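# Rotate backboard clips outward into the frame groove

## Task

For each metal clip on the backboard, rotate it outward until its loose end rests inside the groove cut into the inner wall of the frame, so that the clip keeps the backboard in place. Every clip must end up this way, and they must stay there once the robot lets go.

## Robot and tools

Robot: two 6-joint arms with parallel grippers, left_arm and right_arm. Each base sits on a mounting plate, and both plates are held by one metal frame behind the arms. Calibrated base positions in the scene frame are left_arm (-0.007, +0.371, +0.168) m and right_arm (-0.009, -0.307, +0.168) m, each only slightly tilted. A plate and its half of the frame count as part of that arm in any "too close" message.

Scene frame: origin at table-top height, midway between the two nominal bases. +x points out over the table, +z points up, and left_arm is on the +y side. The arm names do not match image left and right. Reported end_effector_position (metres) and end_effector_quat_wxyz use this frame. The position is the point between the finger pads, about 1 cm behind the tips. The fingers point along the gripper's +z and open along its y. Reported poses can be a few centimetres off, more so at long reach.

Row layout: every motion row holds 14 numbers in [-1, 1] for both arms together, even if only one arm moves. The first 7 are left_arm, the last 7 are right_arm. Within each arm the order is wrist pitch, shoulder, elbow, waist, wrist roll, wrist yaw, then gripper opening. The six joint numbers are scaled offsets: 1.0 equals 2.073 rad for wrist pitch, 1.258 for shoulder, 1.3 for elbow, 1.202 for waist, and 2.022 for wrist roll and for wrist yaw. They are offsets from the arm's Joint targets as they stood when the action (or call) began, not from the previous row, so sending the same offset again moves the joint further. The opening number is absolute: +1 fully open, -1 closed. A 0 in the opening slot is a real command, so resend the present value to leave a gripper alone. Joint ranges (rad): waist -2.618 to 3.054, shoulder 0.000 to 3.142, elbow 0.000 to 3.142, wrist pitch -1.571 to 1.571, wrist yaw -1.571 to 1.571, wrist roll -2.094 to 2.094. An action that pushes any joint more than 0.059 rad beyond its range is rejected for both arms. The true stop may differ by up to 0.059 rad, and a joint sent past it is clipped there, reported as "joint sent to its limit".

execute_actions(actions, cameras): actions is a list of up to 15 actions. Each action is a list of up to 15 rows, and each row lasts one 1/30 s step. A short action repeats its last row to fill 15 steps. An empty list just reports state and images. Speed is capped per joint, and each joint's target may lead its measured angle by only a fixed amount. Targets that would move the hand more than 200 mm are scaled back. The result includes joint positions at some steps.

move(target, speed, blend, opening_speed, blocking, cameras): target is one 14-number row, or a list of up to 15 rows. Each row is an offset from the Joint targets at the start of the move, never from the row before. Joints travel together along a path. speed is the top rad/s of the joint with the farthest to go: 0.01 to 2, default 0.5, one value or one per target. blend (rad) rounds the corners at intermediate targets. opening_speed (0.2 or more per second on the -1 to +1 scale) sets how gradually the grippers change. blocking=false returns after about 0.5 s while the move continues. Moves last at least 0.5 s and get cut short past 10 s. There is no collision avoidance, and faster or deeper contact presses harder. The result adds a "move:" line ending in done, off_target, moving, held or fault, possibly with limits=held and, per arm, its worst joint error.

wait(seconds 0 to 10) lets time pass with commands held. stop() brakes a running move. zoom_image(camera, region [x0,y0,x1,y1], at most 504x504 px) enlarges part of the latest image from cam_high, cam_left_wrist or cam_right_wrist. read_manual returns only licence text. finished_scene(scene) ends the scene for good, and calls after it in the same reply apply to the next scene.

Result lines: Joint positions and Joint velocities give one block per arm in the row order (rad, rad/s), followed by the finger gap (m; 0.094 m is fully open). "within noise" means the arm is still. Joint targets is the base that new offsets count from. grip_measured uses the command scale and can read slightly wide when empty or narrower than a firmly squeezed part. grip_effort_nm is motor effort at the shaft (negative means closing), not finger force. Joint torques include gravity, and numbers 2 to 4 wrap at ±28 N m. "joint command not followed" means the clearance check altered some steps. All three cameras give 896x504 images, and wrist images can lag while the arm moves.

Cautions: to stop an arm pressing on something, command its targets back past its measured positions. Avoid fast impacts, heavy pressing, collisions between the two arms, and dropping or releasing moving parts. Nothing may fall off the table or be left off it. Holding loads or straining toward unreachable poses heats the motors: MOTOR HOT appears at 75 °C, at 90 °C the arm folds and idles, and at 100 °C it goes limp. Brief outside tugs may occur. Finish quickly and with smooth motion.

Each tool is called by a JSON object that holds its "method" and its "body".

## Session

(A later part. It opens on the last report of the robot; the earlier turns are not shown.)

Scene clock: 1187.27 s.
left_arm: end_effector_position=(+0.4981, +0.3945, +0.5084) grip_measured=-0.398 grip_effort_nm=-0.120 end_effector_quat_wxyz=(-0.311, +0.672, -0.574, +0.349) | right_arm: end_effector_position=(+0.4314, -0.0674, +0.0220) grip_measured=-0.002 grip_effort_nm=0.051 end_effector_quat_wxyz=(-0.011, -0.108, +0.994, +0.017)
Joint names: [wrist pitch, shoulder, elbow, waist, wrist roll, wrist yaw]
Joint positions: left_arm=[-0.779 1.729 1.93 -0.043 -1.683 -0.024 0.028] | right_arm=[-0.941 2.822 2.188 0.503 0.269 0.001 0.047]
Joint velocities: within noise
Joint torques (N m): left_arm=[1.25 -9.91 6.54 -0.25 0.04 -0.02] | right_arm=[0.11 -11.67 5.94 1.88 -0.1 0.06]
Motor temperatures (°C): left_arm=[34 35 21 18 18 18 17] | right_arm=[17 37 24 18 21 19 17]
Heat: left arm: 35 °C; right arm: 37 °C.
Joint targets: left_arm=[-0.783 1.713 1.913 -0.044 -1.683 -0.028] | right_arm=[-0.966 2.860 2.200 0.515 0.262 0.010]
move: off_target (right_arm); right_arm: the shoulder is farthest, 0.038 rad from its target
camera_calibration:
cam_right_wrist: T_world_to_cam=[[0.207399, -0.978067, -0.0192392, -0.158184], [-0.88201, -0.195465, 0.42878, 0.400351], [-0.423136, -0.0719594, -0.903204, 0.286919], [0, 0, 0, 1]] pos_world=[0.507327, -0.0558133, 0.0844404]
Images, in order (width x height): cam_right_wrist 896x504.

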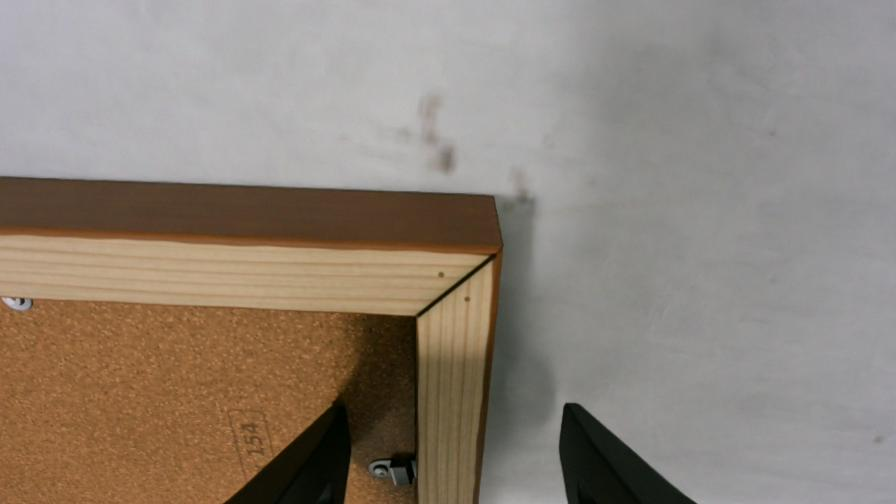

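{"method": "move", "body": {"target": [[0,0,0,0,0,0,-0.4,0,-0.06,0,0,0,0,0.0],[0,0,0,0,0,0,-0.4,-0.02,-0.06,0,-0.02,0,0,0.0],[0,0,0,0,0,0,-0.4,0.008,-0.06,0,0.003,0,0,0.0],[0,0,0,0,0,0,-0.4,0.008,0.0,0,0.003,0,0,0.0]], "speed": 0.25, "cameras": ["cam_right_wrist"]}}

{"method": "zoom_image", "body": {"camera": "cam_right_wrist", "region": [330, 400, 530, 504]}}

Scene clock: 1192.33 s.
left_arm: end_effector_position=(+0.4981, +0.3945, +0.5084) grip_measured=-0.398 grip_effort_nm=-0.120 end_effector_quat_wxyz=(-0.311, +0.672, -0.574, +0.349) | right_arm: end_effector_position=(+0.4245, -0.0681, +0.0223) grip_measured=-0.002 grip_effort_nm=0.056 end_effector_quat_wxyz=(-0.023, -0.111, +0.993, +0.012)
Joint names: [wrist pitch, shoulder, elbow, waist, wrist roll, wrist yaw]
Joint positions: left_arm=[-0.779 1.729 1.93 -0.043 -1.683 -0.024 0.028] | right_arm=[-0.967 2.822 2.188 0.508 0.269 0.001 0.047]
Joint velocities: within noise
Joint torques (N m): left_arm=[1.27 -9.87 6.53 -0.34 -0.01 -0.03] | right_arm=[0.48 -11.58 5.91 1.69 -0.1 0.07]
Motor temperatures (°C): left_arm=[34 35 21 18 18 18 17] | right_arm=[17 37 24 18 21 19 17]
Heat: left arm: 35 °C; right arm: 37 °C.
Joint targets: left_arm=[-0.783 1.713 1.913 -0.044 -1.683 -0.028] | right_arm=[-0.949 2.860 2.200 0.519 0.263 0.011]
move: off_target (right_arm); right_arm: the shoulder is farthest, 0.038 rad from its target
camera_calibration:
cam_right_wrist: T_world_to_cam=[[0.213279, -0.976919, -0.0118795, -0.160052], [-0.870851, -0.195606, 0.450951, 0.388761], [-0.442867, -0.0858333, -0.892469, 0.291357], [0, 0, 0, 1]] pos_world=[0.501721, -0.0553053, 0.0828138]
Images, in order (width x height): cam_right_wrist 896x504.

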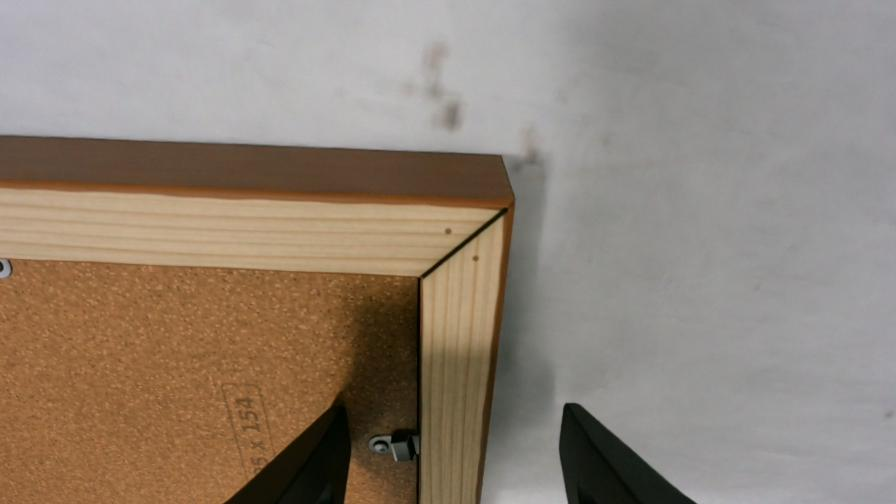

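Scaled by 2.520.

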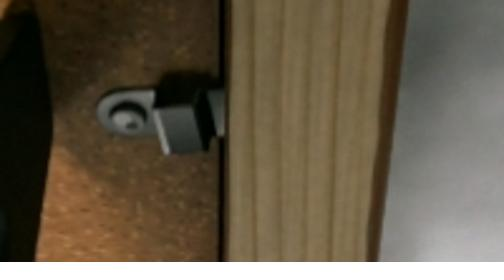

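{"method": "move", "body": {"target": [[0,0,0,0,0,0,-0.4,0,-0.06,0,0,0,0,0.0],[0,0,0,0,0,0,-0.4,-0.025,-0.06,0,-0.02,0,0,0.0],[0,0,0,0,0,0,-0.4,0.0075,-0.06,0,-0.002,0,0,0.0],[0,0,0,0,0,0,-0.4,0.0075,0.0,0,-0.002,0,0,0.0]], "speed": 0.25, "cameras": ["cam_right_wrist"]}}

{"method": "zoom_image", "body": {"camera": "cam_right_wrist", "region": [330, 400, 530, 504]}}

Scene clock: 1200.43 s.
left_arm: end_effector_position=(+0.4981, +0.3945, +0.5084) grip_measured=-0.398 grip_effort_nm=-0.120 end_effector_quat_wxyz=(-0.311, +0.672, -0.574, +0.349) | right_arm: end_effector_position=(+0.4271, -0.0680, +0.0222) grip_measured=-0.002 grip_effort_nm=0.061 end_effector_quat_wxyz=(-0.019, -0.110, +0.994, +0.013)
Joint names: [wrist pitch, shoulder, elbow, waist, wrist roll, wrist yaw]
Joint positions: left_arm=[-0.779 1.729 1.93 -0.043 -1.683 -0.024 0.028] | right_arm=[-0.958 2.822 2.188 0.506 0.268 0.001 0.047]
Joint velocities: within noise
Joint torques (N m): left_arm=[1.26 -9.84 6.41 -0.24 0 0.02] | right_arm=[0.56 -11.63 5.93 1.73 -0.1 0.06]
Motor temperatures (°C): left_arm=[34 35 21 18 18 18 17] | right_arm=[17 36 24 18 21 19 17]
Heat: left arm: 35 °C; right arm: 36 °C.
Joint targets: left_arm=[-0.783 1.713 1.913 -0.044 -1.683 -0.028] | right_arm=[-0.934 2.860 2.200 0.517 0.262 0.011]
move: off_target (right_arm); right_arm: the shoulder is farthest, 0.038 rad from its target
camera_calibration:
cam_right_wrist: T_world_to_cam=[[0.211539, -0.977264, -0.0143667, -0.159751], [-0.874802, -0.195875, 0.443119, 0.392884], [-0.435858, -0.0811691, -0.896348, 0.289797], [0, 0, 0, 1]] pos_world=[0.5038, -0.0556405, 0.0833689]
Images, in order (width x height): cam_right_wrist 896x504.

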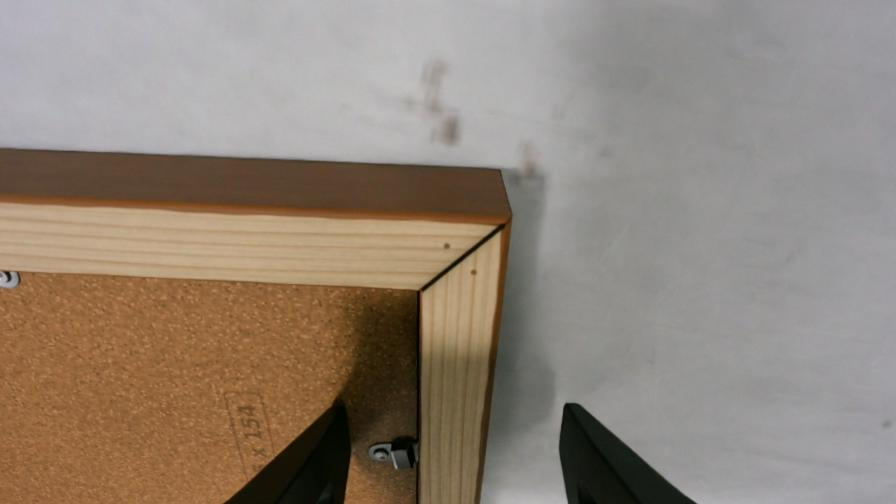

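Scaled by 2.520.

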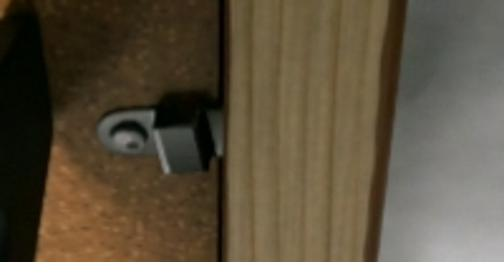

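{"method": "move", "body": {"target": [[0,0,0,0,0,0,-0.4,0,-0.06,0,0,0,0,0.0],[0,0,0,0,0,0,-0.4,-0.025,-0.06,0,-0.02,0,0,0.0],[0,0,0,0,0,0,-0.4,0.0035,-0.06,0,0.0,0,0,0.0],[0,0,0,0,0,0,-0.4,0.0035,0.0,0,0.0,0,0,0.0]], "speed": 0.25, "cameras": ["cam_right_wrist"]}}

{"method": "zoom_image", "body": {"camera": "cam_right_wrist", "region": [330, 400, 530, 504]}}

Scene clock: 1207.27 s.
left_arm: end_effector_position=(+0.4981, +0.3945, +0.5084) grip_measured=-0.398 grip_effort_nm=-0.120 end_effector_quat_wxyz=(-0.311, +0.672, -0.574, +0.349) | right_arm: end_effector_position=(+0.4290, -0.0668, +0.0221) grip_measured=-0.002 grip_effort_nm=0.061 end_effector_quat_wxyz=(-0.015, -0.111, +0.994, +0.015)
Joint names: [wrist pitch, shoulder, elbow, waist, wrist roll, wrist yaw]
Joint positions: left_arm=[-0.779 1.729 1.93 -0.043 -1.683 -0.024 0.028] | right_arm=[-0.949 2.822 2.188 0.506 0.268 0.001 0.047]
Joint velocities: within noise
Joint torques (N m): left_arm=[1.29 -9.87 6.52 -0.24 0.01 0.01] | right_arm=[0.55 -11.64 5.96 1.66 -0.1 0.06]
Motor temperatures (°C): left_arm=[34 35 21 18 18 18 17] | right_arm=[17 36 24 18 21 19 17]
Heat: left arm: 35 °C; right arm: 36 °C.
Joint targets: left_arm=[-0.783 1.713 1.913 -0.044 -1.683 -0.028] | right_arm=[-0.926 2.860 2.200 0.517 0.262 0.011]
move: off_target (right_arm); right_arm: the shoulder is farthest, 0.038 rad from its target
camera_calibration:
cam_right_wrist: T_world_to_cam=[[0.211683, -0.977193, -0.0168629, -0.158949], [-0.878351, -0.197781, 0.435181, 0.396395], [-0.428591, -0.077309, -0.900185, 0.287921], [0, 0, 0, 1]] pos_world=[0.50522, -0.0546655, 0.0839981]
Images, in order (width x height): cam_right_wrist 896x504.

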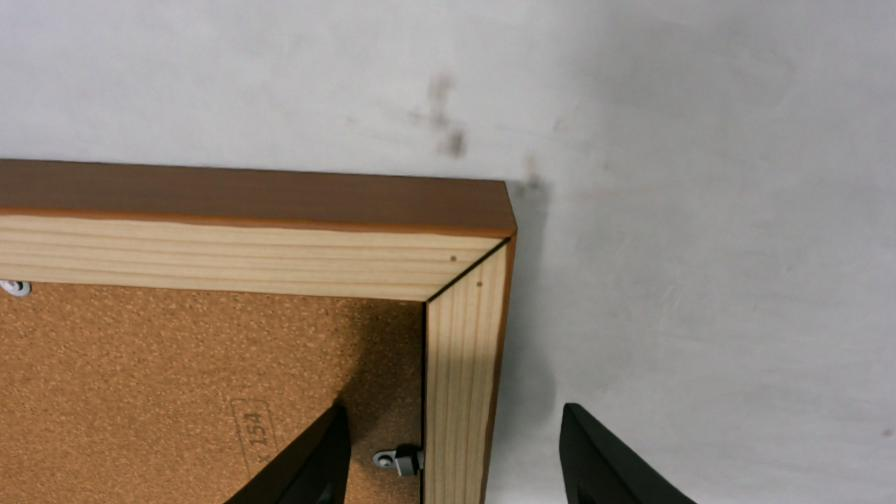

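Scaled by 2.520.

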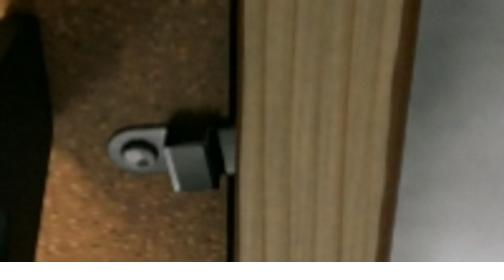

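Pivot row 460. Squeeze.

{"method": "move", "body": {"target": [[0,0,0,0,0,0,-0.4,0,0,0,0,0,0,-0.5],[0,0,0,0,0,0,-0.4,0,0.0,0,0,0,0,-0.75],[0,0,0,0,0,0,-0.4,0,0,0,0,0,0,-0.0],[0,0,0,0,0,0,-0.4,0,-0.05,0,0,0,0,-0.0]], "opening_speed": 0.45, "speed": 0.3, "cameras": ["cam_right_wrist"]}}

{"method": "zoom_image", "body": {"camera": "cam_right_wrist", "region": [330, 400, 530, 504]}}

Scene clock: 1217.80 s.
left_arm: end_effector_position=(+0.4981, +0.3945, +0.5084) grip_measured=-0.398 grip_effort_nm=-0.125 end_effector_quat_wxyz=(-0.311, +0.672, -0.574, +0.349) | right_arm: end_effector_position=(+0.4304, -0.0660, +0.0229) grip_measured=-0.002 grip_effort_nm=0.061 end_effector_quat_wxyz=(-0.008, -0.113, +0.994, +0.007)
Joint names: [wrist pitch, shoulder, elbow, waist, wrist roll, wrist yaw]
Joint positions: left_arm=[-0.779 1.729 1.93 -0.043 -1.683 -0.024 0.028] | right_arm=[-0.944 2.821 2.188 0.513 0.269 0.02 0.047]
Joint velocities: within noise
Joint torques (N m): left_arm=[1.27 -9.94 6.53 -0.17 0.03 -0.03] | right_arm=[0.51 -17.31 5.97 0.99 -0.11 -0.13]
Motor temperatures (°C): left_arm=[34 36 21 18 18 18 17] | right_arm=[17 35 24 18 21 19 17]
Heat: left arm: 36 °C; right arm: 35 °C.
Joint targets: left_arm=[-0.783 1.713 1.913 -0.044 -1.683 -0.028] | right_arm=[-0.926 2.798 2.200 0.516 0.262 0.010]
move: done; target 2's new numbers were sent with right_arm's shoulder 0.037 rad from that target; target 3's new numbers were sent with right_arm's shoulder 0.037 rad from that target
camera_calibration:
cam_right_wrist: T_world_to_cam=[[0.217016, -0.976168, -0.000360453, -0.161077], [-0.883721, -0.196621, 0.424709, 0.400117], [-0.414658, -0.0918503, -0.90533, 0.282437], [0, 0, 0, 1]] pos_world=[0.505663, -0.0526251, 0.0857074]
Images, in order (width x height): cam_right_wrist 896x504.

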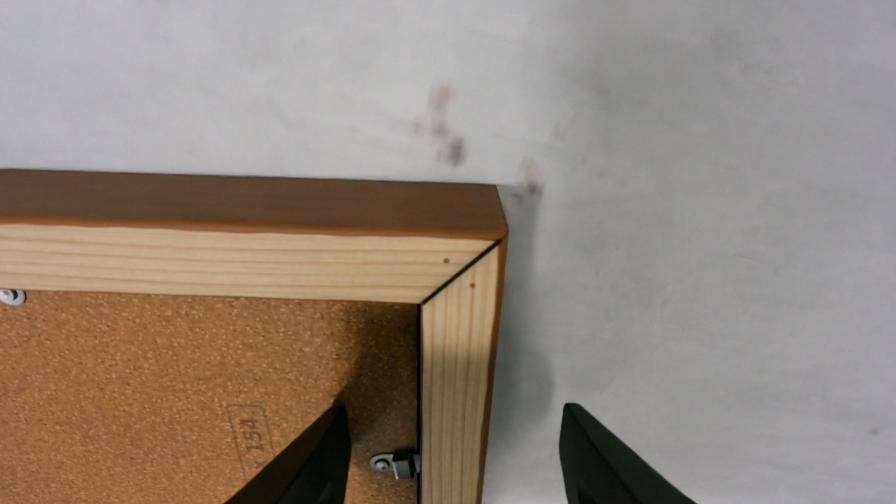

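Scaled by 2.520.

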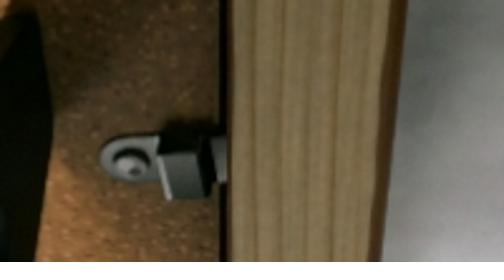

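{"method": "move", "body": {"target": [[0,0,0,0,0,0,-0.4,-0.02,-0.1,0,0,0,0,-0.0],[0,0,0,0,0,0,-0.4,-0.1076,-0.135,0.0038,0.137,0.181,0,-0.0]], "speed": 0.5, "cameras": ["cam_right_wrist","cam_high"]}}

{"method": "zoom_image", "body": {"camera": "cam_right_wrist", "region": [575, 115, 665, 195]}}

Scene clock: 1223.20 s.
left_arm: end_effector_position=(+0.4981, +0.3945, +0.5084) grip_measured=-0.398 grip_effort_nm=-0.120 end_effector_quat_wxyz=(-0.311, +0.672, -0.574, +0.349) | right_arm: end_effector_position=(+0.3745, -0.0067, +0.0992) grip_measured=-0.002 grip_effort_nm=0.061 end_effector_quat_wxyz=(-0.027, -0.022, +0.999, -0.004)
Joint names: [wrist pitch, shoulder, elbow, waist, wrist roll, wrist yaw]
Joint positions: left_arm=[-0.779 1.729 1.93 -0.043 -1.683 -0.024 0.028] | right_arm=[-1.14 2.67 2.188 0.679 0.62 0.014 0.047]
Joint velocities: within noise
Joint torques (N m): left_arm=[1.25 -9.8 6.48 -0.31 0.02 -0.04] | right_arm=[0.17 -18.81 6.5 0.84 0.02 -0.07]
Motor temperatures (°C): left_arm=[34 36 21 18 18 18 17] | right_arm=[17 37 24 18 21 19 17]
Heat: left arm: 36 °C; right arm: 37 °C.
Joint targets: left_arm=[-0.783 1.713 1.913 -0.044 -1.683 -0.028] | right_arm=[-1.149 2.628 2.205 0.681 0.628 0.010]
move: off_target (right_arm); right_arm: the shoulder is farthest, 0.042 rad from its target
camera_calibration:
cam_right_wrist: T_world_to_cam=[[0.0362208, -0.999063, 0.023686, -0.0258709], [-0.887654, -0.0212754, 0.46002, 0.329114], [-0.459085, -0.0376872, -0.887592, 0.349059], [0, 0, 0, 1]] pos_world=[0.453324, -0.00568955, 0.159036]
Images, in order (width x height): cam_high 896x504, cam_right_wrist 896x504.

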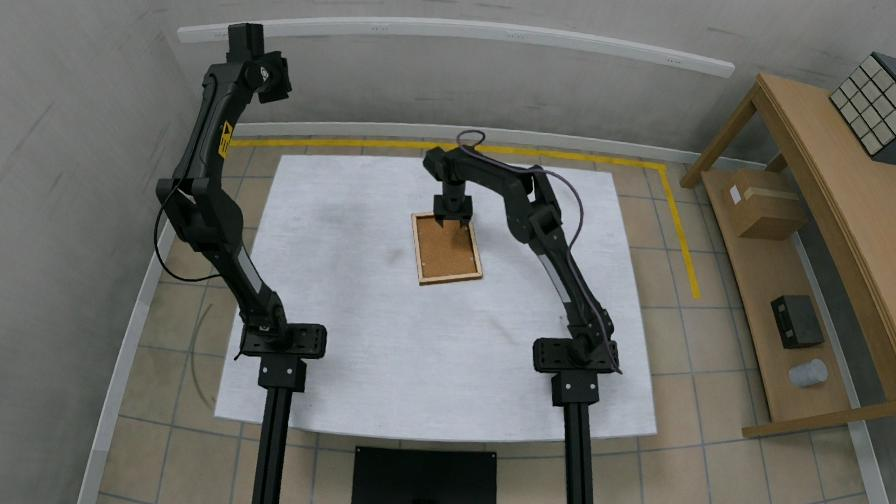

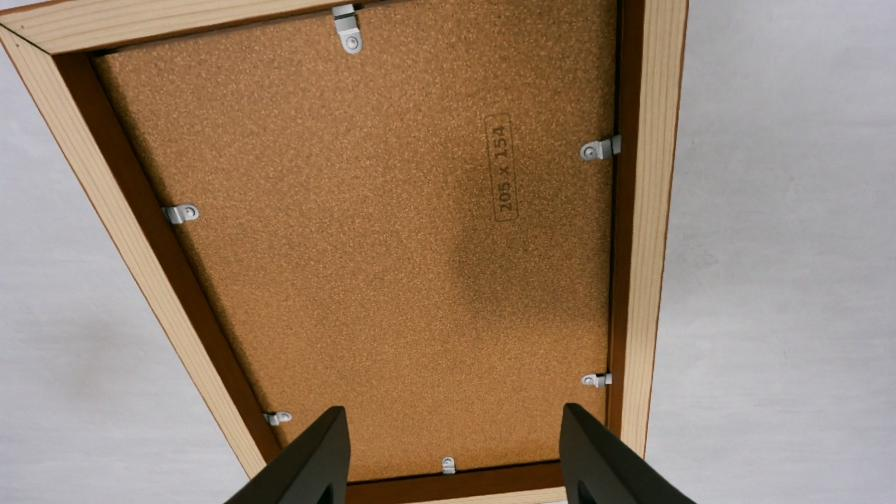

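Scaled by 5.600.

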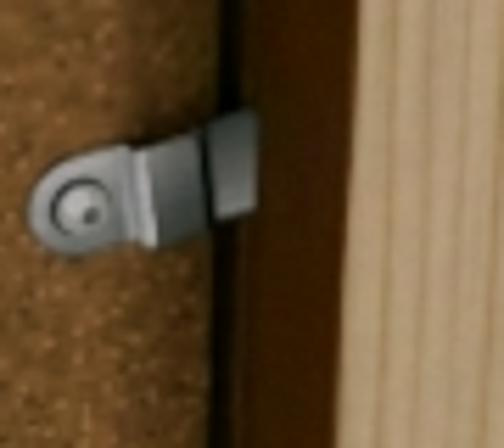

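{"method": "finished_scene", "body": {"scene": 2}}

The scene is finished: the task was done.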